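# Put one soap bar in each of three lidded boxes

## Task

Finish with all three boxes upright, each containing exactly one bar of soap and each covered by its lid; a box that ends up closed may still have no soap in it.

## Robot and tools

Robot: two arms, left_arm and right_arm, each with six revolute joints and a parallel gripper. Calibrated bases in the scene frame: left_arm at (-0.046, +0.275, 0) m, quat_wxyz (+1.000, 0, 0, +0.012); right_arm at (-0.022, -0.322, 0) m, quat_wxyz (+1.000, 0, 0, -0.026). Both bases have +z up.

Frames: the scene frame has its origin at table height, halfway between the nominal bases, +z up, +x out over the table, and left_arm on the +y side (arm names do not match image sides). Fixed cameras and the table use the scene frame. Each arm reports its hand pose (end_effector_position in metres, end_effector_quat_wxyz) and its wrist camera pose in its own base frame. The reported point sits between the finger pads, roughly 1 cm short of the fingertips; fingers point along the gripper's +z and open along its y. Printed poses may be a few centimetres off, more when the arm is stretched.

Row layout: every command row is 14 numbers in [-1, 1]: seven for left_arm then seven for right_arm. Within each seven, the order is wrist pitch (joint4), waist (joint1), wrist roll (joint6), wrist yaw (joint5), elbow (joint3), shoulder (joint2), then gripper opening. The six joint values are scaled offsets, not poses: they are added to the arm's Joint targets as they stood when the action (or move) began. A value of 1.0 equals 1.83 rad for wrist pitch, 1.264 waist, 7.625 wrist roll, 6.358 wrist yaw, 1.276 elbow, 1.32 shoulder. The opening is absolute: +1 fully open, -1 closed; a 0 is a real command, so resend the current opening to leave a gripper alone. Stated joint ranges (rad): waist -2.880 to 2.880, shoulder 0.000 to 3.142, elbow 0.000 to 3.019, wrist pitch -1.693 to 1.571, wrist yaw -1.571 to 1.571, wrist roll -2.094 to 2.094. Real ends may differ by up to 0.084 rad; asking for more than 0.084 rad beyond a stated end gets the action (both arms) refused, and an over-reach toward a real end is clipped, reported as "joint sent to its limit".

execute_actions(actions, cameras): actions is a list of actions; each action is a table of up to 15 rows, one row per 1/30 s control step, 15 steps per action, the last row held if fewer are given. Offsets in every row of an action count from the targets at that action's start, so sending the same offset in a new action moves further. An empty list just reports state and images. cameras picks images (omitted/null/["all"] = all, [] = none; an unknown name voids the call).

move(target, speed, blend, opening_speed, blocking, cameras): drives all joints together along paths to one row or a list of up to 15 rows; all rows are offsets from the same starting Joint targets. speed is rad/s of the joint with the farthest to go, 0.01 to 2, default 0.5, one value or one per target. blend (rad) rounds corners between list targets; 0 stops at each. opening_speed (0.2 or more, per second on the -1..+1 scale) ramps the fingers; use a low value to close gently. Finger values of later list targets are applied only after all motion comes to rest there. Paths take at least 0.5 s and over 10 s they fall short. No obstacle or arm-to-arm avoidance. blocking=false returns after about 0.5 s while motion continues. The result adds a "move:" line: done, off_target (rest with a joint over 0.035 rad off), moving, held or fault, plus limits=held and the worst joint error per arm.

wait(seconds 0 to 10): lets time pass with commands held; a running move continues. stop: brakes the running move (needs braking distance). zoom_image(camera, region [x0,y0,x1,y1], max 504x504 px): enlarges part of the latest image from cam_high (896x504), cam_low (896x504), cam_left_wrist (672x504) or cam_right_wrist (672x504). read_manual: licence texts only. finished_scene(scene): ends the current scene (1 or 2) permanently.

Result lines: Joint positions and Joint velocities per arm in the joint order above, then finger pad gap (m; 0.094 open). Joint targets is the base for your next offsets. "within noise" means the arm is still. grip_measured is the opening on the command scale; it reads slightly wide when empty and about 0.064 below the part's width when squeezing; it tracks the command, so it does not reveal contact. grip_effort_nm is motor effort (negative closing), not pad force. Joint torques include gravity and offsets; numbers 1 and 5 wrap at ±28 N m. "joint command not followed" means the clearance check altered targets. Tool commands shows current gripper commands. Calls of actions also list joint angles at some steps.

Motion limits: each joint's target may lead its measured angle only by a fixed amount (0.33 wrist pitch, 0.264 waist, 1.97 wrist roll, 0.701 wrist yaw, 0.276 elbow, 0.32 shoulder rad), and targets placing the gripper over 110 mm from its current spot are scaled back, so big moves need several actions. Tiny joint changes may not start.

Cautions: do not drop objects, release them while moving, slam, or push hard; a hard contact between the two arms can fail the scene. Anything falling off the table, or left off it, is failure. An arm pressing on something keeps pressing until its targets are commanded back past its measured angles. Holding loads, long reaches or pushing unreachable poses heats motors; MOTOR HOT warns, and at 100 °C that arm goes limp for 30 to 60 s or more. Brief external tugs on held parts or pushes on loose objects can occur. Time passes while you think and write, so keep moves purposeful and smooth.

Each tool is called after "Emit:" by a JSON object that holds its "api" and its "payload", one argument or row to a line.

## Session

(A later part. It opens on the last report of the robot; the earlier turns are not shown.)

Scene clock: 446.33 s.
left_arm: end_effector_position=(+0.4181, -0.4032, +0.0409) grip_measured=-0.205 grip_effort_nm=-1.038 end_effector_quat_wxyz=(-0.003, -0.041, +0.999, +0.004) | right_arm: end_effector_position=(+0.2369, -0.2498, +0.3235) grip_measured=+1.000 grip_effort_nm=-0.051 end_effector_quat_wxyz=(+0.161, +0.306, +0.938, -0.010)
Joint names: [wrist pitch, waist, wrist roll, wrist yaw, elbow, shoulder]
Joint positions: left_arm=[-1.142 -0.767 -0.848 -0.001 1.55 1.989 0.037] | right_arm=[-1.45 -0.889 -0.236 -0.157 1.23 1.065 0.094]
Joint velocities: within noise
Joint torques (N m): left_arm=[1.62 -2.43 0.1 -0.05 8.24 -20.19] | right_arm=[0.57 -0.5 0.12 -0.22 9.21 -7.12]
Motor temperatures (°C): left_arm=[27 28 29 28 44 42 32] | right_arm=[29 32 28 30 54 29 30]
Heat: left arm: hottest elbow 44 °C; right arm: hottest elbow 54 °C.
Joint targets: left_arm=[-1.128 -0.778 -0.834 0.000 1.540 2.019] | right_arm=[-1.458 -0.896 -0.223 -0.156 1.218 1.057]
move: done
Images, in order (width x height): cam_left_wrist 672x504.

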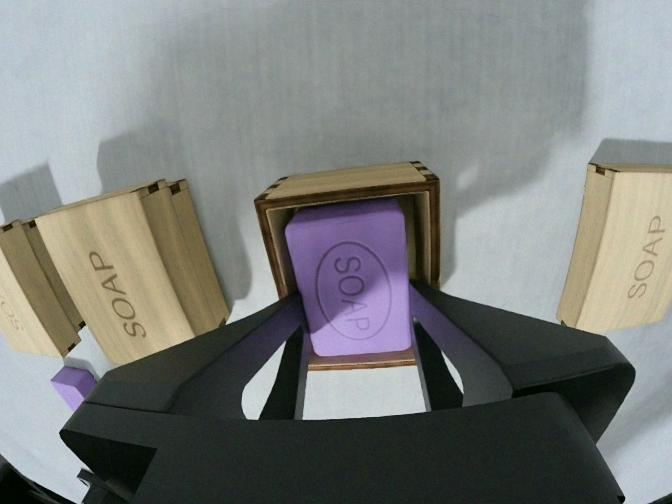

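Emit:
{"api": "move", "payload": {
  "target": [0,0,0,0,0,0,-0.08,0,0,0,0,0,0,1],
  "opening_speed": 0.5,
  "cameras": ["cam_left_wrist"]
}}

Scene clock: 459.30 s.
left_arm: end_effector_position=(+0.4185, -0.4036, +0.0409) grip_measured=-0.086 grip_effort_nm=0.247 end_effector_quat_wxyz=(-0.003, -0.041, +0.999, +0.003) | right_arm: end_effector_position=(+0.2369, -0.2498, +0.3235) grip_measured=+1.000 grip_effort_nm=-0.056 end_effector_quat_wxyz=(+0.161, +0.306, +0.938, -0.010)
Joint names: [wrist pitch, waist, wrist roll, wrist yaw, elbow, shoulder]
Joint positions: left_arm=[-1.14 -0.767 -0.848 -0.001 1.55 1.989 0.043] | right_arm=[-1.45 -0.889 -0.236 -0.157 1.23 1.065 0.094]
Joint velocities: within noise
Joint torques (N m): left_arm=[1.55 -2.37 0.1 -0.05 8.21 -20.19] | right_arm=[0.57 -0.5 0.12 -0.22 9.21 -7.06]
Motor temperatures (°C): left_arm=[27 28 29 28 43 41 32] | right_arm=[29 32 28 30 54 29 30]
Heat: left arm: hottest elbow 43 °C; right arm: hottest elbow 54 °C.
Joint targets: left_arm=[-1.128 -0.778 -0.834 0.000 1.540 2.019] | right_arm=[-1.458 -0.896 -0.223 -0.156 1.218 1.057]
move: done
Images, in order (width x height): cam_left_wrist 672x504.

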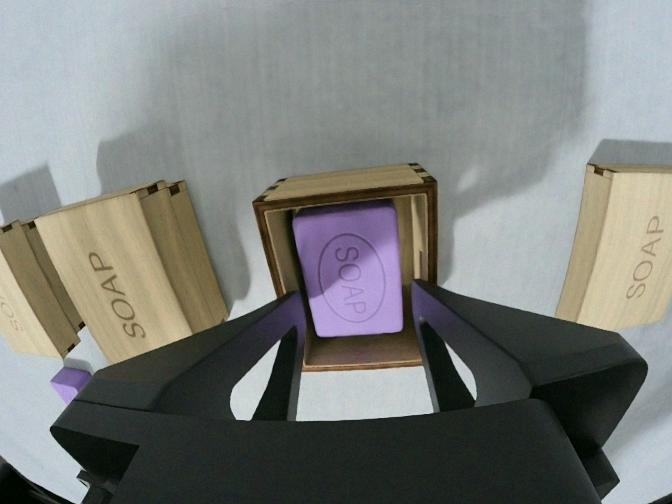

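Emit:
{"api": "move", "payload": {
  "target": [
    [0,0,0,0,0.047,0,-0.08,0,0,0,0,0,0,1],
    [-0.1184,0,0,0,0.1406,-0.0973,-0.08,0,0,0,0,0,0,1],
    [-0.2287,-0.1165,-0.0232,0,0.5494,0.1752,0.85,0,0,0,0,0,0,1],
    [-0.1264,-0.1165,-0.0232,0,0.3949,0.1965,0.85,0,0,0,0,0,0,1]
  ],
  "speed": [0.15,0.25,0.4,0.3],
  "cameras": ["cam_left_wrist"]
}}

Scene clock: 482.33 s.
left_arm: end_effector_position=(+0.4153, -0.5481, +0.0600) grip_measured=-0.045 grip_effort_nm=1.243 end_effector_quat_wxyz=(+0.000, -0.038, +0.999, +0.001) | right_arm: end_effector_position=(+0.2369, -0.2499, +0.3235) grip_measured=+1.000 grip_effort_nm=-0.051 end_effector_quat_wxyz=(+0.161, +0.306, +0.938, -0.010)
Joint names: [wrist pitch, waist, wrist roll, wrist yaw, elbow, shoulder]
Joint positions: left_arm=[-1.373 -0.922 -0.997 -0.001 2.055 2.254 0.045] | right_arm=[-1.45 -0.889 -0.236 -0.157 1.23 1.065 0.094]
Joint velocities: within noise
Joint torques (N m): left_arm=[1.54 -1.85 -0.22 -0.06 8.88 -25.41] | right_arm=[0.58 -0.5 0.12 -0.22 9.21 -7.06]
Motor temperatures (°C): left_arm=[27 28 29 28 44 41 31] | right_arm=[29 32 28 30 54 29 30]
Heat: left arm: hottest elbow 44 °C; right arm: hottest elbow 54 °C.
Joint targets: left_arm=[-1.359 -0.925 -1.011 0.000 2.044 2.278] | right_arm=[-1.458 -0.896 -0.223 -0.155 1.218 1.057]
move: done; target 3's new numbers were sent with left_arm's elbow 0.059 rad from that target
Images, in order (width x height): cam_left_wrist 672x504.

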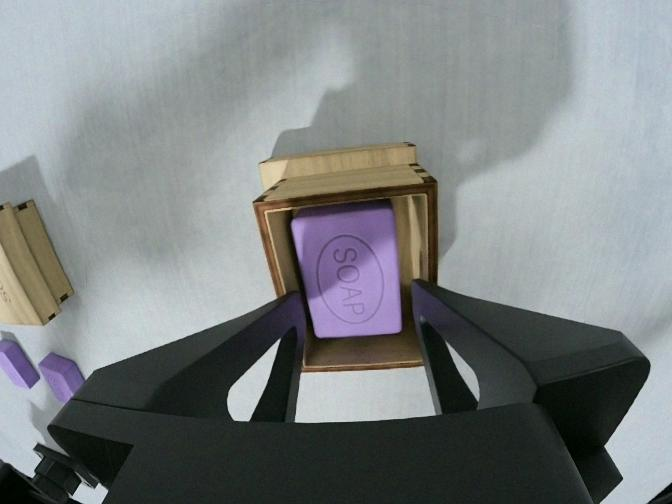

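Emit:
{"api": "move", "payload": {
  "target": [
    [-0.1025,0,0,0,0.1544,-0.0514,0.85,0,0,0,0,0,0,1],
    [0.0209,0.1337,0.0231,0,-0.303,-0.2936,0.85,0,0,0,0,0,0,1],
    [0.1086,0.1337,0.0231,0,-0.3821,-0.2182,0.85,0,0,0,0,0,0,1]
  ],
  "speed": [0.2,0.25,0.2],
  "cameras": ["cam_left_wrist","cam_low"]
}}

Scene clock: 505.87 s.
left_arm: end_effector_position=(+0.4174, -0.4007, +0.0531) grip_measured=-0.045 grip_effort_nm=1.238 end_effector_quat_wxyz=(-0.005, -0.042, +0.999, +0.006) | right_arm: end_effector_position=(+0.2369, -0.2499, +0.3235) grip_measured=+1.000 grip_effort_nm=-0.056 end_effector_quat_wxyz=(+0.161, +0.306, +0.938, -0.010)
Joint names: [wrist pitch, waist, wrist roll, wrist yaw, elbow, shoulder]
Joint positions: left_arm=[-1.173 -0.764 -0.849 -0.001 1.56 1.973 0.045] | right_arm=[-1.45 -0.889 -0.236 -0.157 1.23 1.065 0.094]
Joint velocities: within noise
Joint torques (N m): left_arm=[1.58 -0.97 0.1 -0.06 8.9 -21.3] | right_arm=[0.57 -0.5 0.12 -0.22 9.21 -7.06]
Motor temperatures (°C): left_arm=[27 28 29 28 44 44 33] | right_arm=[29 32 28 30 54 29 30]
Heat: left arm: hottest shoulder 44 °C; right arm: hottest elbow 54 °C.
Joint targets: left_arm=[-1.161 -0.756 -0.835 0.000 1.556 1.990] | right_arm=[-1.458 -0.896 -0.223 -0.155 1.218 1.057]
move: done
Images, in order (width x height): cam_low 896x504, cam_left_wrist 672x504.

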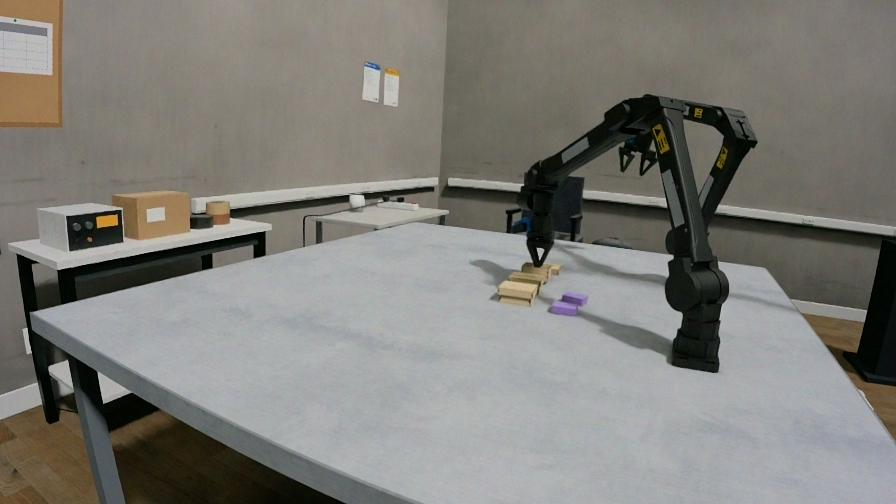

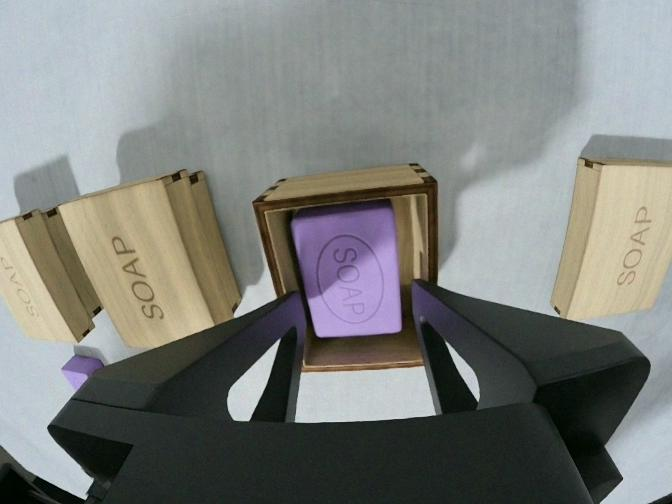

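Emit:
{"api": "move", "payload": {
  "target": [0.018,0,0,0,-0.0125,0.015,0.85,0,0,0,0,0,0,1],
  "speed": 0.06,
  "cameras": ["cam_low"]
}}

Emit:
{"api": "zoom_image", "payload": {
  "camera": "cam_low",
  "region": [490, 230, 610, 310]
}}

Scene clock: 517.17 s.
left_arm: end_effector_position=(+0.4190, -0.4022, +0.0430) grip_measured=-0.045 grip_effort_nm=1.243 end_effector_quat_wxyz=(-0.002, -0.042, +0.999, +0.002) | right_arm: end_effector_position=(+0.2369, -0.2499, +0.3235) grip_measured=+1.000 grip_effort_nm=-0.056 end_effector_quat_wxyz=(+0.161, +0.306, +0.938, -0.010)
Joint names: [wrist pitch, waist, wrist roll, wrist yaw, elbow, shoulder]
Joint positions: left_arm=[-1.14 -0.764 -0.849 -0.001 1.547 1.983 0.045] | right_arm=[-1.45 -0.889 -0.236 -0.157 1.23 1.065 0.094]
Joint velocities: within noise
Joint torques (N m): left_arm=[1.46 -0.97 0.1 -0.06 8.5 -21.01] | right_arm=[0.57 -0.56 0.12 -0.22 9.21 -7.06]
Motor temperatures (°C): left_arm=[27 28 29 28 44 44 33] | right_arm=[29 32 28 30 54 29 30]
Heat: left arm: hottest shoulder 44 °C; right arm: hottest elbow 54 °C.
Joint targets: left_arm=[-1.128 -0.756 -0.835 0.000 1.540 2.010] | right_arm=[-1.458 -0.896 -0.223 -0.155 1.218 1.057]
move: done
Images, in order (width x height): cam_low 896x504.

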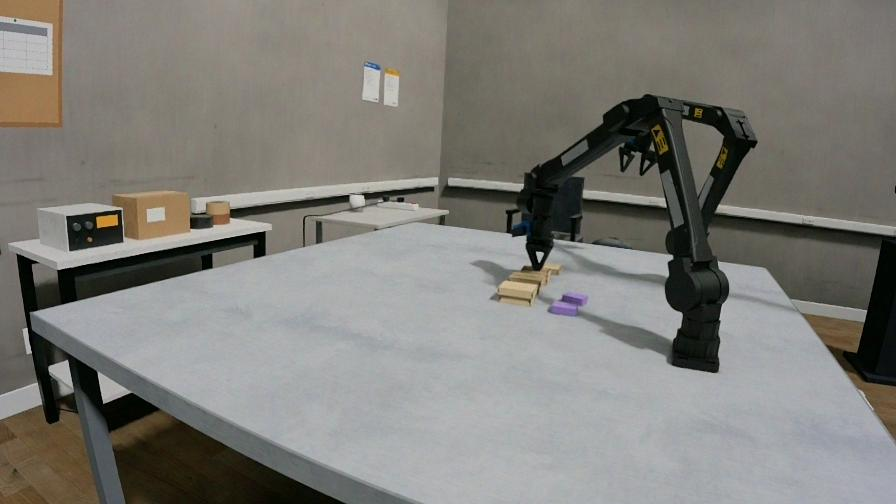

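Scaled by 4.200 from the camera's 896x504 image, which has a finer 1280x720 frame.

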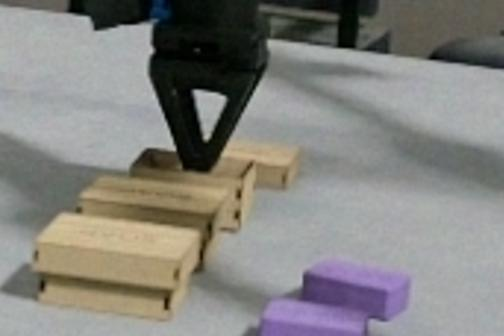

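Nearly down. A little more, then narrow slowly.

Emit:
{"api": "move", "payload": {
  "target": [0,0,0,0,0,0.0055,0.85,0,0,0,0,0,0,1],
  "speed": 0.03,
  "cameras": []
}}

Emit:
{"api": "move", "payload": {
  "target": [0,0,0,0,0,0,-0.14,0,0,0,0,0,0,1],
  "opening_speed": 0.5,
  "cameras": ["cam_left_wrist"]
}}

Scene clock: 523.87 s.
left_arm: end_effector_position=(+0.4188, -0.4020, +0.0408) grip_measured=-0.045 grip_effort_nm=1.243 end_effector_quat_wxyz=(-0.003, -0.042, +0.999, +0.003) | right_arm: end_effector_position=(+0.2369, -0.2499, +0.3235) grip_measured=+1.000 grip_effort_nm=-0.051 end_effector_quat_wxyz=(+0.161, +0.306, +0.938, -0.010)
Joint names: [wrist pitch, waist, wrist roll, wrist yaw, elbow, shoulder]
Joint positions: left_arm=[-1.14 -0.764 -0.849 -0.001 1.547 1.987 0.045] | right_arm=[-1.45 -0.889 -0.236 -0.157 1.23 1.065 0.094]
Joint velocities: within noise
Joint torques (N m): left_arm=[1.55 -0.91 0.1 -0.06 8.47 -20.31] | right_arm=[0.58 -0.56 0.12 -0.22 9.21 -7.06]
Motor temperatures (°C): left_arm=[27 28 29 28 44 44 33] | right_arm=[29 32 28 30 54 29 30]
Heat: left arm: hottest shoulder 44 °C; right arm: hottest elbow 54 °C.
Joint targets: left_arm=[-1.128 -0.756 -0.835 0.000 1.540 2.017] | right_arm=[-1.458 -0.896 -0.223 -0.155 1.218 1.057]
move: done
No camera images: "cameras" was empty.

Scene clock: 526.20 s.
left_arm: end_effector_position=(+0.4188, -0.4020, +0.0408) grip_measured=-0.137 grip_effort_nm=-0.149 end_effector_quat_wxyz=(-0.003, -0.042, +0.999, +0.003) | right_arm: end_effector_position=(+0.2369, -0.2499, +0.3235) grip_measured=+1.000 grip_effort_nm=-0.061 end_effector_quat_wxyz=(+0.161, +0.306, +0.938, -0.010)
Joint names: [wrist pitch, waist, wrist roll, wrist yaw, elbow, shoulder]
Joint positions: left_arm=[-1.14 -0.764 -0.849 -0.001 1.547 1.987 0.041] | right_arm=[-1.45 -0.889 -0.236 -0.157 1.23 1.065 0.094]
Joint velocities: within noise
Joint torques (N m): left_arm=[1.57 -0.97 0.1 -0.06 8.47 -20.19] | right_arm=[0.57 -0.56 0.12 -0.22 9.22 -7.12]
Motor temperatures (°C): left_arm=[27 28 29 28 44 44 33] | right_arm=[29 32 28 30 54 29 30]
Heat: left arm: hottest shoulder 44 °C; right arm: hottest elbow 54 °C.
Joint targets: left_arm=[-1.128 -0.756 -0.835 0.000 1.540 2.017] | right_arm=[-1.458 -0.896 -0.223 -0.155 1.218 1.057]
move: done
Images, in order (width x height): cam_left_wrist 672x504.

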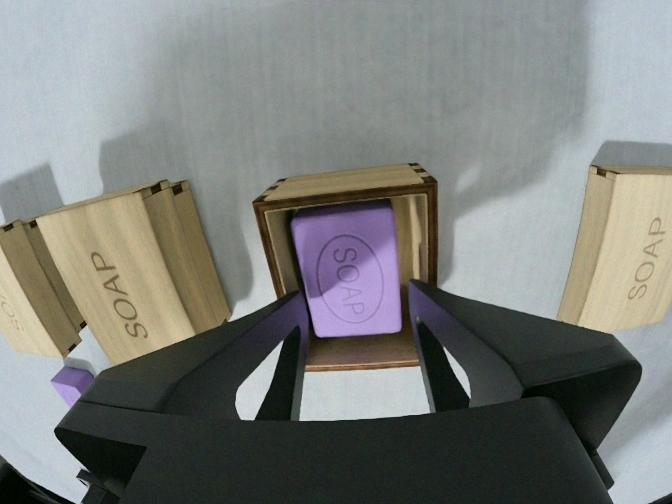

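Emit:
{"api": "move", "payload": {
  "target": [
    [0,0,0,0,0.047,0,-0.14,0,0,0,0,0,0,1],
    [-0.0475,0,0,0,0.07,-0.046,-0.14,0,0,0,0,0,0,1]
  ],
  "speed": 0.1,
  "cameras": ["cam_left_wrist"]
}}

Scene clock: 544.03 s.
left_arm: end_effector_position=(+0.4175, -0.4008, +0.0580) grip_measured=-0.137 grip_effort_nm=-0.149 end_effector_quat_wxyz=(-0.010, -0.042, +0.999, +0.011) | right_arm: end_effector_position=(+0.2369, -0.2499, +0.3235) grip_measured=+1.000 grip_effort_nm=-0.061 end_effector_quat_wxyz=(+0.161, +0.306, +0.938, -0.010)
Joint names: [wrist pitch, waist, wrist roll, wrist yaw, elbow, shoulder]
Joint positions: left_arm=[-1.203 -0.764 -0.849 -0.001 1.58 1.977 0.041] | right_arm=[-1.45 -0.889 -0.236 -0.157 1.23 1.065 0.094]
Joint velocities: within noise
Joint torques (N m): left_arm=[0.4 -0.97 0.1 -0.06 13.85 -24.82] | right_arm=[0.58 -0.56 0.12 -0.22 9.21 -7.06]
Motor temperatures (°C): left_arm=[27 28 29 28 44 43 32] | right_arm=[29 32 28 30 54 29 30]
Heat: left arm: hottest elbow 44 °C; right arm: hottest elbow 54 °C.
Joint targets: left_arm=[-1.214 -0.756 -0.835 0.000 1.629 1.957] | right_arm=[-1.458 -0.896 -0.223 -0.155 1.218 1.057]
move: off_target (left_arm); left_arm: the elbow is farthest, 0.050 rad from its target
Images, in order (width x height): cam_left_wrist 672x504.

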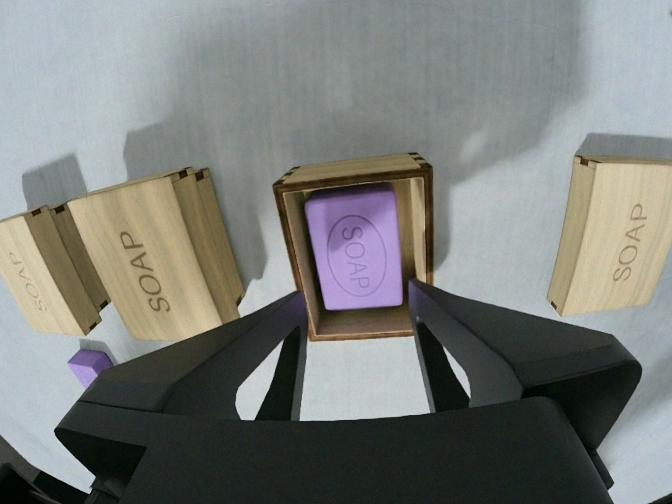

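Emit:
{"api": "move", "payload": {
  "target": [
    [-0.0714,0,0,0,0.0708,-0.0504,-0.14,0,0,0,0,0,0,1],
    [-0.1817,-0.1339,-0.0231,0,0.4796,0.2221,0.85,0,0,0,0,0,0,1],
    [-0.0794,-0.1339,-0.0231,0,0.3252,0.2435,0.85,0,0,0,0,0,0,1]
  ],
  "speed": [0.2,0.4,0.3],
  "cameras": ["cam_left_wrist"]
}}

Scene clock: 562.43 s.
left_arm: end_effector_position=(+0.4141, -0.5474, +0.0582) grip_measured=+0.847 grip_effort_nm=0.134 end_effector_quat_wxyz=(-0.001, -0.037, +0.999, +0.002) | right_arm: end_effector_position=(+0.2369, -0.2499, +0.3235) grip_measured=+1.000 grip_effort_nm=-0.061 end_effector_quat_wxyz=(+0.161, +0.306, +0.938, -0.010)
Joint names: [wrist pitch, waist, wrist roll, wrist yaw, elbow, shoulder]
Joint positions: left_arm=[-1.372 -0.923 -0.997 -0.001 2.051 2.254 0.087] | right_arm=[-1.45 -0.889 -0.236 -0.157 1.23 1.065 0.094]
Joint velocities: within noise
Joint torques (N m): left_arm=[1.58 -1.79 -0.22 -0.07 9.33 -25.88] | right_arm=[0.57 -0.5 0.12 -0.22 9.2 -7.12]
Motor temperatures (°C): left_arm=[27 28 29 28 45 43 31] | right_arm=[29 32 28 30 54 29 30]
Heat: left arm: hottest elbow 45 °C; right arm: hottest elbow 54 °C.
Joint targets: left_arm=[-1.360 -0.926 -1.011 0.000 2.044 2.278] | right_arm=[-1.458 -0.896 -0.223 -0.155 1.218 1.057]
move: done; target 2's new numbers were sent with left_arm's elbow 0.054 rad from that target
Images, in order (width x height): cam_left_wrist 672x504.

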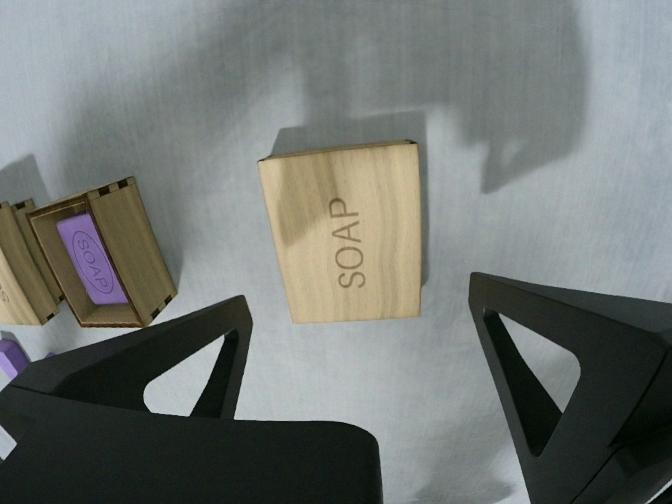

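Emit:
{"api": "move", "payload": {
  "target": [
    [0.005,0.0182,0,0,-0.005,0.002,0.85,0,0,0,0,0,0,1],
    [0.041,0.0182,0,0,-0.036,0.0273,0.85,0,0,0,0,0,0,1]
  ],
  "speed": 0.12,
  "cameras": ["cam_left_wrist"]
}}

Scene clock: 572.03 s.
left_arm: end_effector_position=(+0.4205, -0.5441, +0.0236) grip_measured=+0.847 grip_effort_nm=0.129 end_effector_quat_wxyz=(+0.000, -0.042, +0.999, +0.001) | right_arm: end_effector_position=(+0.2369, -0.2499, +0.3235) grip_measured=+1.000 grip_effort_nm=-0.056 end_effector_quat_wxyz=(+0.161, +0.306, +0.938, -0.010)
Joint names: [wrist pitch, waist, wrist roll, wrist yaw, elbow, shoulder]
Joint positions: left_arm=[-1.297 -0.912 -0.997 -0.001 2.007 2.282 0.087] | right_arm=[-1.45 -0.889 -0.236 -0.157 1.23 1.065 0.094]
Joint velocities: within noise
Joint torques (N m): left_arm=[1.29 -0.85 -0.22 -0.06 8.8 -24.76] | right_arm=[0.58 -0.5 0.12 -0.22 9.21 -7.06]
Motor temperatures (°C): left_arm=[27 28 29 28 45 45 31] | right_arm=[29 32 28 30 54 29 30]
Heat: left arm: hottest shoulder 45 °C; right arm: hottest elbow 54 °C.
Joint targets: left_arm=[-1.285 -0.903 -1.011 0.000 1.998 2.314] | right_arm=[-1.458 -0.896 -0.223 -0.155 1.218 1.057]
move: done
Images, in order (width x height): cam_left_wrist 672x504.

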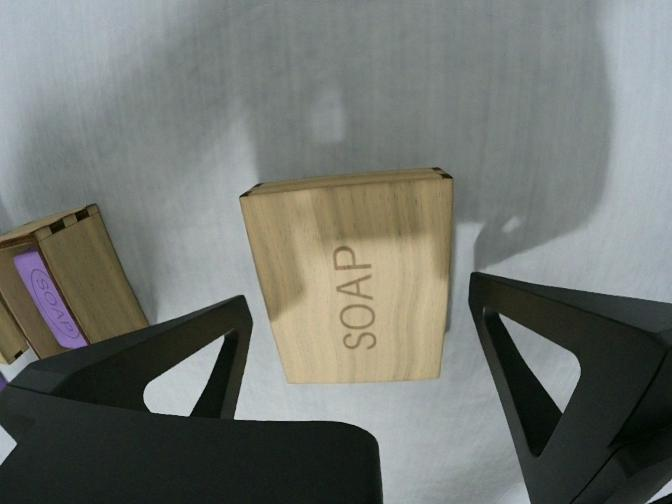

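Emit:
{"api": "move", "payload": {
  "target": [0,0,0,0,0,0,0.3,0,0,0,0,0,0,1],
  "opening_speed": 0.5,
  "cameras": []
}}

Emit:
{"api": "move", "payload": {
  "target": [
    [-0.143,0,0,0,0.1904,-0.0786,0.3,0,0,0,0,0,0,1],
    [-0.0195,0.1171,0.023,0,-0.2669,-0.3208,0.3,0,0,0,0,0,0,1],
    [0.0503,0.1171,0.023,0,-0.3337,-0.2583,0.3,0,0,0,0,0,0,1]
  ],
  "speed": [0.3,0.35,0.2],
  "cameras": ["cam_left_wrist"]
}}

Emit:
{"api": "zoom_image", "payload": {
  "camera": "cam_left_wrist",
  "region": [220, 120, 480, 220]
}}

Scene clock: 589.40 s.
left_arm: end_effector_position=(+0.4205, -0.5441, +0.0236) grip_measured=+0.380 grip_effort_nm=-0.979 end_effector_quat_wxyz=(+0.000, -0.042, +0.999, +0.001) | right_arm: end_effector_position=(+0.2369, -0.2499, +0.3235) grip_measured=+1.000 grip_effort_nm=-0.051 end_effector_quat_wxyz=(+0.161, +0.306, +0.938, -0.010)
Joint names: [wrist pitch, waist, wrist roll, wrist yaw, elbow, shoulder]
Joint positions: left_arm=[-1.297 -0.912 -0.997 -0.001 2.007 2.282 0.065] | right_arm=[-1.45 -0.889 -0.236 -0.157 1.23 1.065 0.094]
Joint velocities: within noise
Joint torques (N m): left_arm=[1.59 -0.85 -0.22 -0.07 8.94 -24.94] | right_arm=[0.57 -0.5 0.12 -0.22 9.2 -7.06]
Motor temperatures (°C): left_arm=[27 28 29 28 44 46 31] | right_arm=[29 32 28 30 54 29 30]
Heat: left arm: hottest shoulder 46 °C; right arm: hottest elbow 54 °C.
Joint targets: left_arm=[-1.285 -0.903 -1.011 0.000 1.998 2.314] | right_arm=[-1.458 -0.896 -0.223 -0.155 1.218 1.057]
move: done
No camera images: "cameras" was empty.

Scene clock: 593.27 s.
left_arm: end_effector_position=(+0.4192, -0.4009, +0.0736) grip_measured=+0.376 grip_effort_nm=-1.038 end_effector_quat_wxyz=(-0.001, -0.044, +0.999, +0.002) | right_arm: end_effector_position=(+0.2369, -0.2499, +0.3235) grip_measured=+1.000 grip_effort_nm=-0.046 end_effector_quat_wxyz=(+0.161, +0.306, +0.938, -0.010)
Joint names: [wrist pitch, waist, wrist roll, wrist yaw, elbow, shoulder]
Joint positions: left_arm=[-1.205 -0.762 -0.85 -0.001 1.58 1.949 0.065] | right_arm=[-1.45 -0.889 -0.236 -0.157 1.23 1.065 0.094]
Joint velocities: within noise
Joint torques (N m): left_arm=[1.59 -0.97 0.11 -0.06 8.85 -20.42] | right_arm=[0.58 -0.5 0.12 -0.22 9.2 -7.06]
Motor temperatures (°C): left_arm=[27 28 29 28 45 46 31] | right_arm=[29 32 28 30 54 29 30]
Heat: left arm: hottest shoulder 46 °C; right arm: hottest elbow 54 °C.
Joint targets: left_arm=[-1.193 -0.755 -0.836 0.000 1.573 1.973] | right_arm=[-1.458 -0.896 -0.223 -0.155 1.218 1.057]
move: done
Images, in order (width x height): cam_left_wrist 672x504.

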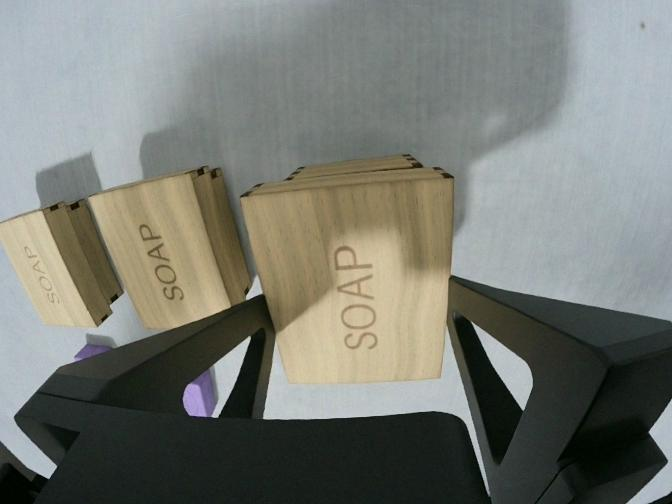

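Scaled by 1.938 from the camera's 672x504 image, which has a finer 960x720 frame.

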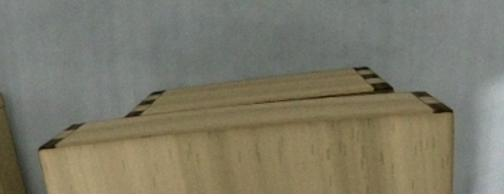

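Emit:
{"api": "move", "payload": {
  "target": [0.0179,0,0,0,-0.013,0.0129,0.3,0,0,0,0,0,0,1],
  "speed": 0.1,
  "cameras": ["cam_left_wrist"]
}}

Emit:
{"api": "zoom_image", "payload": {
  "camera": "cam_left_wrist",
  "region": [220, 120, 480, 220]
}}

Scene clock: 613.73 s.
left_arm: end_effector_position=(+0.4205, -0.4021, +0.0622) grip_measured=+0.376 grip_effort_nm=-1.033 end_effector_quat_wxyz=(+0.001, -0.044, +0.999, -0.001) | right_arm: end_effector_position=(+0.2369, -0.2499, +0.3235) grip_measured=+1.000 grip_effort_nm=-0.051 end_effector_quat_wxyz=(+0.161, +0.306, +0.938, -0.010)
Joint names: [wrist pitch, waist, wrist roll, wrist yaw, elbow, shoulder]
Joint positions: left_arm=[-1.173 -0.762 -0.85 -0.001 1.565 1.96 0.065] | right_arm=[-1.45 -0.889 -0.236 -0.157 1.23 1.065 0.094]
Joint velocities: within noise
Joint torques (N m): left_arm=[1.62 -0.97 0.11 -0.06 8.51 -20.6] | right_arm=[0.59 -0.5 0.12 -0.22 9.21 -7.06]
Motor temperatures (°C): left_arm=[27 28 29 28 43 44 32] | right_arm=[29 32 28 30 54 29 30]
Heat: left arm: hottest shoulder 44 °C; right arm: hottest elbow 54 °C.
Joint targets: left_arm=[-1.160 -0.755 -0.836 0.000 1.556 1.990] | right_arm=[-1.458 -0.896 -0.223 -0.155 1.218 1.057]
move: done
Images, in order (width x height): cam_left_wrist 672x504.

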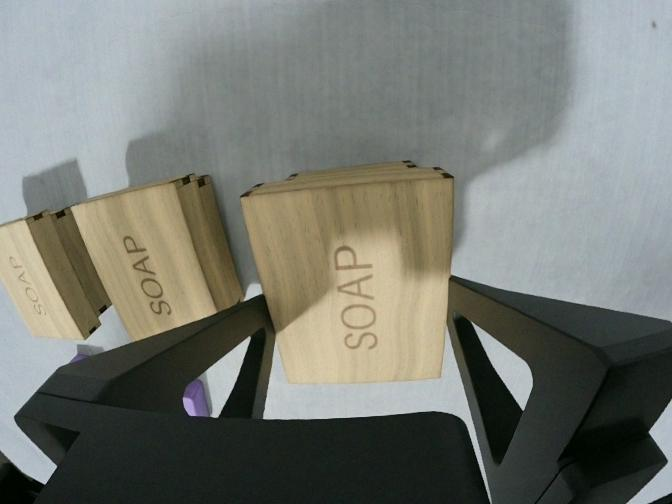

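Scaled by 1.938 from the camera's 672x504 image, which has a finer 960x720 frame.

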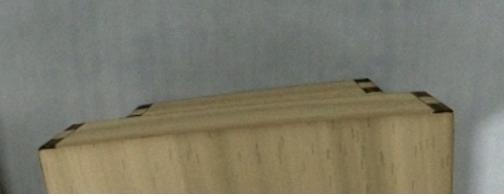

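Emit:
{"api": "move", "payload": {
  "target": [0.0169,0,0,0,-0.0125,0.0121,0.3,0,0,0,0,0,0,1],
  "speed": 0.05,
  "cameras": []
}}

Scene clock: 632.90 s.
left_arm: end_effector_position=(+0.4209, -0.4025, +0.0489) grip_measured=+0.376 grip_effort_nm=-1.038 end_effector_quat_wxyz=(+0.002, -0.044, +0.999, -0.002) | right_arm: end_effector_position=(+0.2369, -0.2499, +0.3235) grip_measured=+1.000 grip_effort_nm=-0.046 end_effector_quat_wxyz=(+0.161, +0.306, +0.938, -0.010)
Joint names: [wrist pitch, waist, wrist roll, wrist yaw, elbow, shoulder]
Joint positions: left_arm=[-1.141 -0.762 -0.85 -0.001 1.55 1.975 0.065] | right_arm=[-1.45 -0.889 -0.236 -0.157 1.23 1.065 0.094]
Joint velocities: within noise
Joint torques (N m): left_arm=[1.63 -1.03 0.11 -0.06 8.35 -19.84] | right_arm=[0.58 -0.5 0.12 -0.22 9.21 -7.06]
Motor temperatures (°C): left_arm=[27 28 29 28 44 43 32] | right_arm=[29 32 28 30 54 29 30]
Heat: left arm: hottest elbow 44 °C; right arm: hottest elbow 54 °C.
Joint targets: left_arm=[-1.129 -0.755 -0.836 0.000 1.540 2.006] | right_arm=[-1.458 -0.896 -0.223 -0.155 1.218 1.057]
move: done
No camera images: "cameras" was empty.

Emit:
{"api": "move", "payload": {
  "target": [0.009,0,0,0,-0.006,0.008,0.3,0,0,0,0,0,0,1],
  "speed": 0.03,
  "cameras": ["cam_low"]
}}

Emit:
{"api": "zoom_image", "payload": {
  "camera": "cam_low",
  "region": [500, 250, 580, 300]
}}

Scene clock: 646.17 s.
left_arm: end_effector_position=(+0.4210, -0.4026, +0.0423) grip_measured=+0.376 grip_effort_nm=-1.033 end_effector_quat_wxyz=(+0.002, -0.044, +0.999, -0.002) | right_arm: end_effector_position=(+0.2369, -0.2499, +0.3235) grip_measured=+1.000 grip_effort_nm=-0.051 end_effector_quat_wxyz=(+0.161, +0.306, +0.938, -0.010)
Joint names: [wrist pitch, waist, wrist roll, wrist yaw, elbow, shoulder]
Joint positions: left_arm=[-1.127 -0.762 -0.85 -0.001 1.543 1.982 0.065] | right_arm=[-1.45 -0.889 -0.236 -0.157 1.23 1.065 0.094]
Joint velocities: within noise
Joint torques (N m): left_arm=[1.63 -0.97 0.11 -0.07 8.16 -19.49] | right_arm=[0.58 -0.5 0.12 -0.22 9.21 -7.06]
Motor temperatures (°C): left_arm=[27 28 29 28 44 42 32] | right_arm=[29 32 28 30 54 29 30]
Heat: left arm: hottest elbow 44 °C; right arm: hottest elbow 54 °C.
Joint targets: left_arm=[-1.113 -0.755 -0.836 0.000 1.532 2.017] | right_arm=[-1.458 -0.896 -0.223 -0.155 1.218 1.057]
move: done
Images, in order (width x height): cam_low 896x504.

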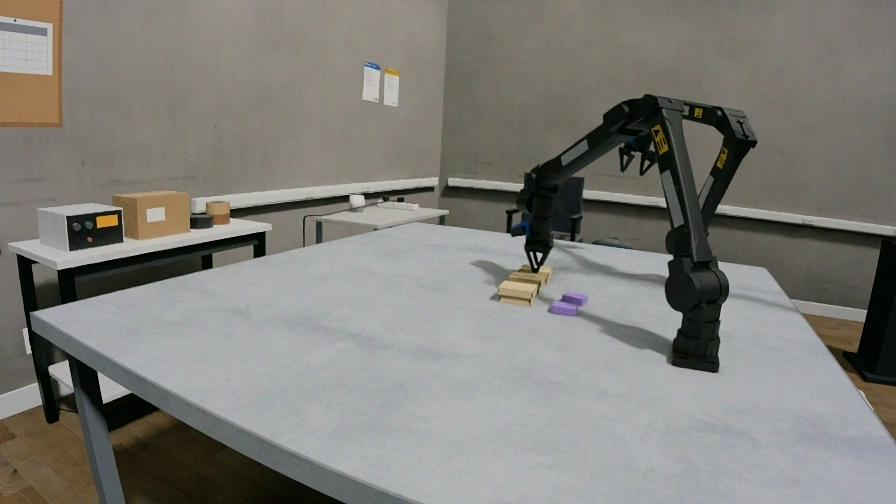

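Scaled by 6.300 from the camera's 896x504 image, which has a finer 1280x720 frame.

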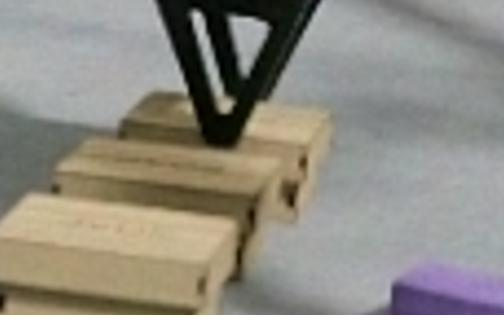

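Emit:
{"api": "move", "payload": {
  "target": [0.002,0,0,0,-0.001,0.005,0.3,0,0,0,0,0,0,1],
  "speed": 0.03,
  "cameras": []
}}

Emit:
{"api": "move", "payload": {
  "target": [0.001,0,0,0,-0.001,0.004,0.3,0,0,0,0,0,0,1],
  "speed": 0.03,
  "cameras": []
}}

Scene clock: 653.10 s.
left_arm: end_effector_position=(+0.4210, -0.4026, +0.0423) grip_measured=+0.376 grip_effort_nm=-1.043 end_effector_quat_wxyz=(+0.002, -0.044, +0.999, -0.002) | right_arm: end_effector_position=(+0.2369, -0.2499, +0.3235) grip_measured=+1.000 grip_effort_nm=-0.056 end_effector_quat_wxyz=(+0.161, +0.306, +0.938, -0.010)
Joint names: [wrist pitch, waist, wrist roll, wrist yaw, elbow, shoulder]
Joint positions: left_arm=[-1.127 -0.762 -0.85 -0.001 1.543 1.982 0.065] | right_arm=[-1.45 -0.889 -0.236 -0.157 1.23 1.065 0.094]
Joint velocities: within noise
Joint torques (N m): left_arm=[1.83 -0.97 0.1 -0.06 8.05 -19.14] | right_arm=[0.59 -0.56 0.12 -0.22 9.2 -7.06]
Motor temperatures (°C): left_arm=[27 28 29 28 44 42 32] | right_arm=[29 32 28 30 54 29 30]
Heat: left arm: hottest elbow 44 °C; right arm: hottest elbow 54 °C.
Joint targets: left_arm=[-1.109 -0.755 -0.836 0.000 1.531 2.023] | right_arm=[-1.458 -0.896 -0.223 -0.155 1.218 1.057]
move: off_target (left_arm); left_arm: the shoulder is farthest, 0.041 rad from its target
No camera images: "cameras" was empty.

Scene clock: 653.80 s.
left_arm: end_effector_position=(+0.4210, -0.4026, +0.0421) grip_measured=+0.376 grip_effort_nm=-1.038 end_effector_quat_wxyz=(+0.002, -0.044, +0.999, -0.002) | right_arm: end_effector_position=(+0.2369, -0.2499, +0.3235) grip_measured=+1.000 grip_effort_nm=-0.056 end_effector_quat_wxyz=(+0.161, +0.306, +0.938, -0.010)
Joint names: [wrist pitch, waist, wrist roll, wrist yaw, elbow, shoulder]
Joint positions: left_arm=[-1.127 -0.762 -0.85 -0.001 1.543 1.983 0.065] | right_arm=[-1.45 -0.889 -0.236 -0.157 1.23 1.065 0.094]
Joint velocities: within noise
Joint torques (N m): left_arm=[1.89 -1.03 0.1 -0.06 7.92 -18.67] | right_arm=[0.58 -0.5 0.12 -0.22 9.22 -7.12]
Motor temperatures (°C): left_arm=[27 28 29 28 44 42 32] | right_arm=[29 32 28 30 54 29 30]
Heat: left arm: hottest elbow 44 °C; right arm: hottest elbow 54 °C.
Joint targets: left_arm=[-1.107 -0.755 -0.836 0.000 1.530 2.029] | right_arm=[-1.458 -0.896 -0.223 -0.155 1.218 1.057]
move: off_target (left_arm); left_arm: the shoulder is farthest, 0.046 rad from its target
No camera images: "cameras" was empty.

Emit:
{"api": "move", "payload": {
  "target": [
    [0,0,0,0,0,-0.006,0.3,0,0,0,0,0,0,1],
    [0,0,0,0,0,-0.006,0.85,0,0,0,0,0,0,1]
  ],
  "opening_speed": 0.5,
  "cameras": []
}}

Emit:
{"api": "move", "payload": {
  "target": [
    [-0.1299,0,0,0,0.1484,-0.0989,0.85,0,0,0,0,0,0,1],
    [-0.0744,0.0891,0.0218,0,-0.1034,-0.2367,0.85,0,0,0,0,0,0,1]
  ],
  "speed": [0.2,0.35],
  "cameras": ["cam_left_wrist","cam_low"]
}}

Emit:
{"api": "zoom_image", "payload": {
  "camera": "cam_low",
  "region": [500, 250, 580, 300]
}}

Scene clock: 675.47 s.
left_arm: end_effector_position=(+0.4220, -0.4035, +0.0391) grip_measured=+0.846 grip_effort_nm=0.134 end_effector_quat_wxyz=(+0.003, -0.044, +0.999, -0.002) | right_arm: end_effector_position=(+0.2369, -0.2499, +0.3235) grip_measured=+1.000 grip_effort_nm=-0.056 end_effector_quat_wxyz=(+0.161, +0.306, +0.938, -0.010)
Joint names: [wrist pitch, waist, wrist roll, wrist yaw, elbow, shoulder]
Joint positions: left_arm=[-1.12 -0.762 -0.85 -0.001 1.543 1.988 0.087] | right_arm=[-1.45 -0.889 -0.236 -0.157 1.23 1.065 0.094]
Joint velocities: within noise
Joint torques (N m): left_arm=[1.59 -0.97 0.1 -0.06 7.91 -19.96] | right_arm=[0.57 -0.5 0.12 -0.22 9.22 -7.12]
Motor temperatures (°C): left_arm=[27 28 29 28 43 42 32] | right_arm=[29 32 28 30 54 29 30]
Heat: left arm: hottest elbow 43 °C; right arm: hottest elbow 54 °C.
Joint targets: left_arm=[-1.107 -0.755 -0.836 0.000 1.530 2.021] | right_arm=[-1.458 -0.896 -0.223 -0.155 1.218 1.057]
move: done; target 2's new numbers were sent with left_arm's shoulder 0.038 rad from that target
No camera images: "cameras" was empty.

Scene clock: 678.37 s.
left_arm: end_effector_position=(+0.4057, -0.3088, +0.1286) grip_measured=+0.847 grip_effort_nm=0.134 end_effector_quat_wxyz=(-0.001, -0.017, +1.000, +0.001) | right_arm: end_effector_position=(+0.2369, -0.2499, +0.3235) grip_measured=+1.000 grip_effort_nm=-0.056 end_effector_quat_wxyz=(+0.161, +0.306, +0.938, -0.010)
Joint names: [wrist pitch, waist, wrist roll, wrist yaw, elbow, shoulder]
Joint positions: left_arm=[-1.256 -0.65 -0.684 -0.001 1.409 1.727 0.087] | right_arm=[-1.45 -0.889 -0.236 -0.157 1.23 1.065 0.094]
Joint velocities: within noise
Joint torques (N m): left_arm=[1.58 -0.91 0.11 -0.05 8.61 -20.78] | right_arm=[0.58 -0.5 0.12 -0.22 9.2 -7.06]
Motor temperatures (°C): left_arm=[27 28 29 28 44 42 32] | right_arm=[29 32 28 30 54 29 30]
Heat: left arm: hottest elbow 44 °C; right arm: hottest elbow 54 °C.
Joint targets: left_arm=[-1.243 -0.642 -0.670 0.000 1.398 1.708] | right_arm=[-1.458 -0.896 -0.223 -0.155 1.218 1.057]
move: done
Images, in order (width x height): cam_low 896x504, cam_left_wrist 672x504.

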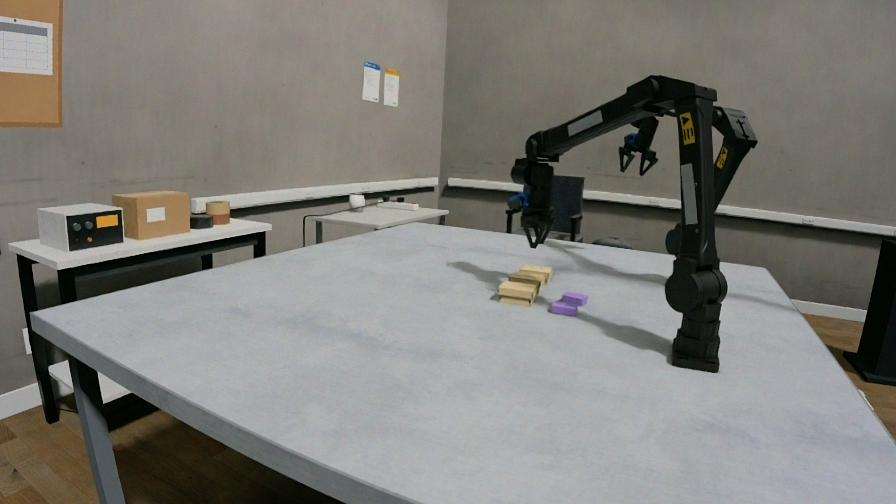

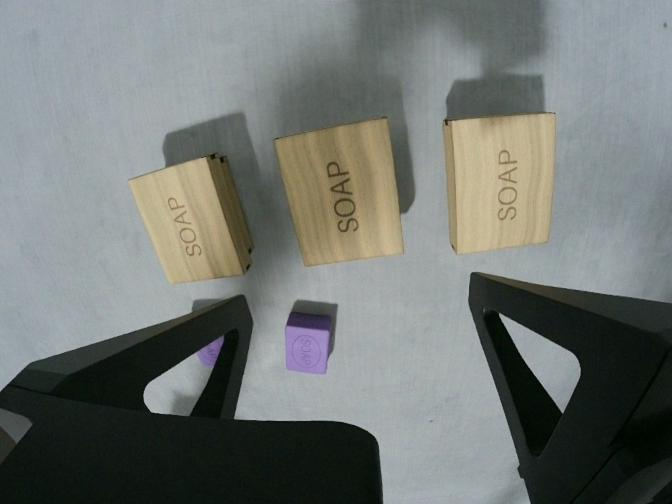

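Scaled by 6.300 from the camera's 896x504 image, which has a finer 1280x720 frame.

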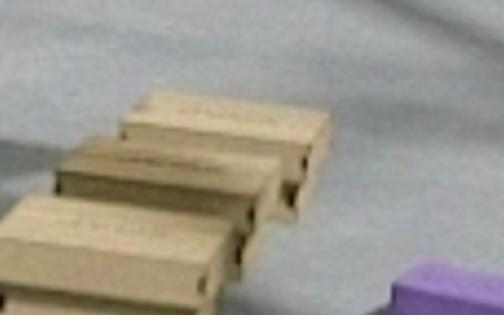

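Emit:
{"api": "move", "payload": {
  "target": [0.0838,0.0195,-0.0062,0,-0.059,0.09,0.85,0,0,0,0,0,0,1],
  "speed": 0.3,
  "cameras": ["cam_left_wrist"]
}}

Scene clock: 699.03 s.
left_arm: end_effector_position=(+0.4146, -0.3008, +0.0586) grip_measured=+0.847 grip_effort_nm=0.134 end_effector_quat_wxyz=(-0.006, -0.037, +0.999, +0.005) | right_arm: end_effector_position=(+0.2369, -0.2499, +0.3235) grip_measured=+1.000 grip_effort_nm=-0.061 end_effector_quat_wxyz=(+0.161, +0.306, +0.938, -0.010)
Joint names: [wrist pitch, waist, wrist roll, wrist yaw, elbow, shoulder]
Joint positions: left_arm=[-1.103 -0.627 -0.702 -0.001 1.328 1.811 0.087] | right_arm=[-1.45 -0.889 -0.236 -0.157 1.23 1.065 0.094]
Joint velocities: within noise
Joint torques (N m): left_arm=[1.59 -0.85 -0.23 -0.05 8.57 -18.2] | right_arm=[0.57 -0.5 0.12 -0.22 9.21 -7.06]
Motor temperatures (°C): left_arm=[27 28 29 28 44 42 31] | right_arm=[29 32 28 30 54 29 30]
Heat: left arm: hottest elbow 44 °C; right arm: hottest elbow 54 °C.
Joint targets: left_arm=[-1.090 -0.617 -0.717 0.000 1.323 1.827] | right_arm=[-1.458 -0.896 -0.223 -0.155 1.218 1.057]
move: done
Images, in order (width x height): cam_left_wrist 672x504.

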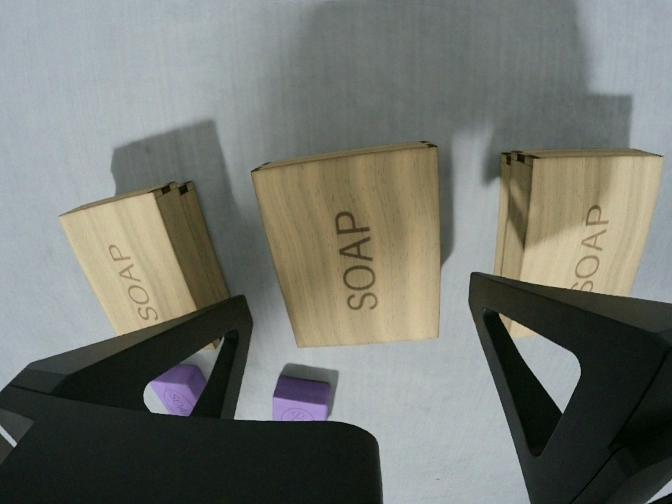

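Emit:
{"api": "move", "payload": {
  "target": [
    [0.0191,0.0034,0.0049,0,-0.0103,0.0164,0.7,0,0,0,0,0,0,1],
    [0.0346,0.0034,0.0049,0,-0.0206,0.0294,0.7,0,0,0,0,0,0,1]
  ],
  "speed": 0.1,
  "cameras": ["cam_left_wrist"]
}}

Scene clock: 730.87 s.
left_arm: end_effector_position=(+0.4182, -0.3022, +0.0376) grip_measured=+0.703 grip_effort_nm=-0.154 end_effector_quat_wxyz=(-0.001, -0.034, +0.999, +0.001) | right_arm: end_effector_position=(+0.2369, -0.2499, +0.3235) grip_measured=+1.000 grip_effort_nm=-0.051 end_effector_quat_wxyz=(+0.161, +0.306, +0.938, -0.010)
Joint names: [wrist pitch, waist, wrist roll, wrist yaw, elbow, shoulder]
Joint positions: left_arm=[-1.039 -0.625 -0.694 -0.001 1.305 1.839 0.08] | right_arm=[-1.45 -0.889 -0.236 -0.157 1.23 1.065 0.094]
Joint velocities: within noise
Joint torques (N m): left_arm=[1.66 -0.67 0.1 -0.05 7.92 -17.26] | right_arm=[0.58 -0.56 0.12 -0.22 9.21 -7.06]
Motor temperatures (°C): left_arm=[27 28 29 28 42 40 31] | right_arm=[29 32 28 30 54 29 30]
Heat: left arm: hottest elbow 42 °C; right arm: hottest elbow 54 °C.
Joint targets: left_arm=[-1.027 -0.613 -0.679 0.000 1.296 1.866] | right_arm=[-1.458 -0.896 -0.223 -0.155 1.218 1.057]
move: done
Images, in order (width x height): cam_left_wrist 672x504.

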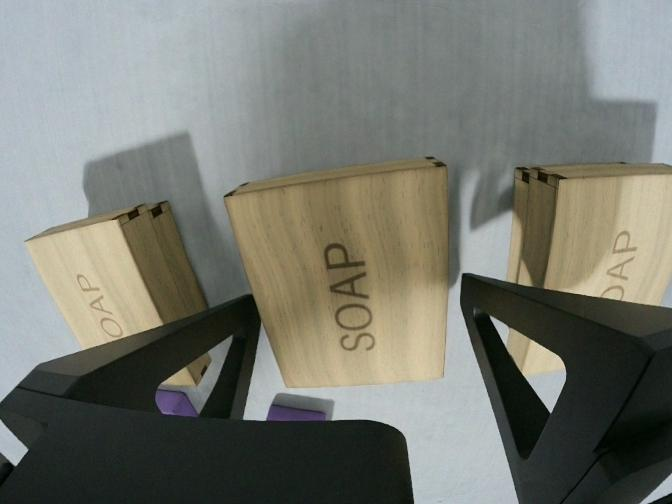

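Emit:
{"api": "move", "payload": {
  "target": [0,0,0,0,0,0,0.3,0,0,0,0,0,0,1],
  "opening_speed": 0.5,
  "cameras": []
}}

Emit:
{"api": "move", "payload": {
  "target": [
    [0,0,0,0,0.039,0,0.3,0,0,0,0,0,0,1],
    [-0.074,0,0,0,0.091,-0.0761,0.3,0,0,0,0,0,0,1],
    [-0.0995,-0.0908,-0.016,0,-0.0465,-0.1973,0.3,0,0,0,0,0,0,1]
  ],
  "speed": [0.1,0.2,0.25],
  "cameras": ["cam_left_wrist"]
}}

Scene clock: 749.87 s.
left_arm: end_effector_position=(+0.4186, -0.3020, +0.0376) grip_measured=+0.369 grip_effort_nm=-0.979 end_effector_quat_wxyz=(+0.000, -0.035, +0.999, +0.001) | right_arm: end_effector_position=(+0.2369, -0.2499, +0.3235) grip_measured=+1.000 grip_effort_nm=-0.056 end_effector_quat_wxyz=(+0.161, +0.306, +0.938, -0.010)
Joint names: [wrist pitch, waist, wrist roll, wrist yaw, elbow, shoulder]
Joint positions: left_arm=[-1.039 -0.624 -0.694 -0.001 1.305 1.839 0.064] | right_arm=[-1.45 -0.889 -0.236 -0.157 1.23 1.065 0.094]
Joint velocities: within noise
Joint torques (N m): left_arm=[1.59 -0.73 0.1 -0.05 7.92 -17.49] | right_arm=[0.58 -0.56 0.12 -0.22 9.21 -7.06]
Motor temperatures (°C): left_arm=[27 28 29 28 41 40 31] | right_arm=[29 32 28 30 54 29 30]
Heat: left arm: hottest elbow 41 °C; right arm: hottest elbow 54 °C.
Joint targets: left_arm=[-1.026 -0.613 -0.680 0.000 1.296 1.866] | right_arm=[-1.458 -0.896 -0.223 -0.155 1.218 1.057]
move: done
No camera images: "cameras" was empty.

Scene clock: 752.53 s.
left_arm: end_effector_position=(+0.3486, -0.3068, +0.1188) grip_measured=+0.365 grip_effort_nm=-1.038 end_effector_quat_wxyz=(-0.001, -0.033, +0.999, +0.001) | right_arm: end_effector_position=(+0.2369, -0.2499, +0.3235) grip_measured=+1.000 grip_effort_nm=-0.051 end_effector_quat_wxyz=(+0.161, +0.306, +0.938, -0.010)
Joint names: [wrist pitch, waist, wrist roll, wrist yaw, elbow, shoulder]
Joint positions: left_arm=[-1.198 -0.721 -0.786 -0.001 1.248 1.624 0.064] | right_arm=[-1.45 -0.889 -0.236 -0.157 1.23 1.065 0.094]
Joint velocities: within noise
Joint torques (N m): left_arm=[0.62 -2.14 -0.21 -0.05 8.42 -18.67] | right_arm=[0.57 -0.5 0.12 -0.22 9.21 -7.12]
Motor temperatures (°C): left_arm=[27 28 29 28 42 40 31] | right_arm=[29 32 28 30 54 29 30]
Heat: left arm: hottest elbow 42 °C; right arm: hottest elbow 54 °C.
Joint targets: left_arm=[-1.209 -0.728 -0.802 0.000 1.237 1.606] | right_arm=[-1.458 -0.896 -0.223 -0.155 1.218 1.057]
move: done
Images, in order (width x height): cam_left_wrist 672x504.

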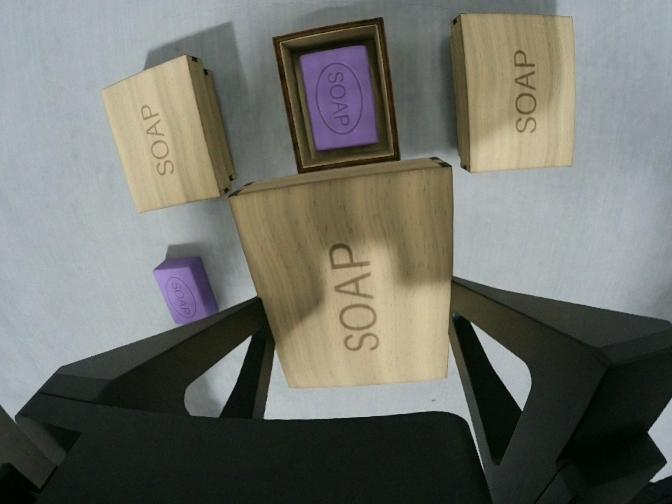

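Emit:
{"api": "move", "payload": {
  "target": [
    [0.0386,0.091,0.016,0,0.1372,0.1511,0.3,0,0,0,0,0,0,1],
    [0.0757,0.091,0.016,0,0.0618,0.1767,0.3,0,0,0,0,0,0,1]
  ],
  "speed": [0.25,0.12],
  "cameras": ["cam_left_wrist"]
}}

Emit:
{"api": "zoom_image", "payload": {
  "camera": "cam_left_wrist",
  "region": [220, 120, 480, 220]
}}

Scene clock: 768.23 s.
left_arm: end_effector_position=(+0.4193, -0.2999, +0.0565) grip_measured=+0.365 grip_effort_nm=-1.038 end_effector_quat_wxyz=(+0.000, -0.037, +0.999, +0.001) | right_arm: end_effector_position=(+0.2369, -0.2499, +0.3235) grip_measured=+1.000 grip_effort_nm=-0.051 end_effector_quat_wxyz=(+0.161, +0.306, +0.938, -0.010)
Joint names: [wrist pitch, waist, wrist roll, wrist yaw, elbow, shoulder]
Joint positions: left_arm=[-1.083 -0.62 -0.694 -0.001 1.324 1.813 0.064] | right_arm=[-1.45 -0.889 -0.236 -0.157 1.23 1.065 0.094]
Joint velocities: within noise
Joint torques (N m): left_arm=[1.58 -1.03 0.11 -0.05 8.2 -17.32] | right_arm=[0.58 -0.5 0.12 -0.22 9.21 -7.12]
Motor temperatures (°C): left_arm=[27 28 29 28 41 40 32] | right_arm=[29 32 28 30 54 29 30]
Heat: left arm: hottest elbow 41 °C; right arm: hottest elbow 54 °C.
Joint targets: left_arm=[-1.070 -0.613 -0.679 0.000 1.316 1.839] | right_arm=[-1.458 -0.896 -0.223 -0.155 1.218 1.057]
move: done
Images, in order (width x height): cam_left_wrist 672x504.

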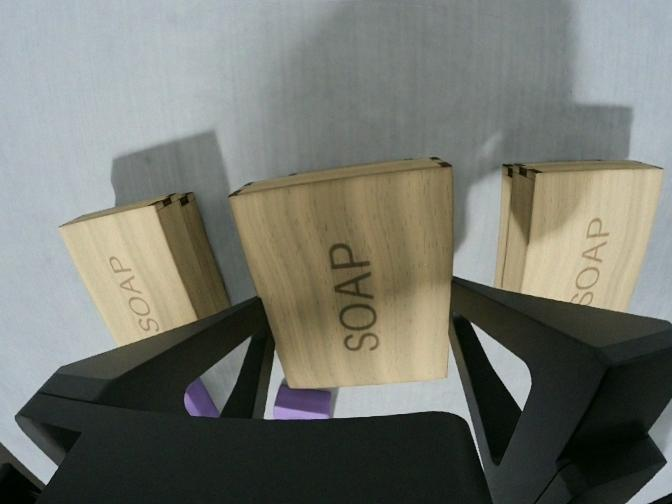

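Scaled by 1.938 from the camera's 672x504 image, which has a finer 960x720 frame.

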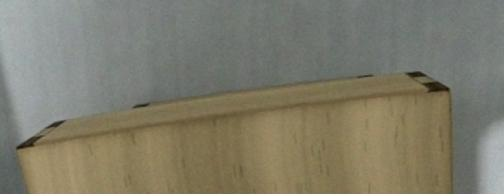

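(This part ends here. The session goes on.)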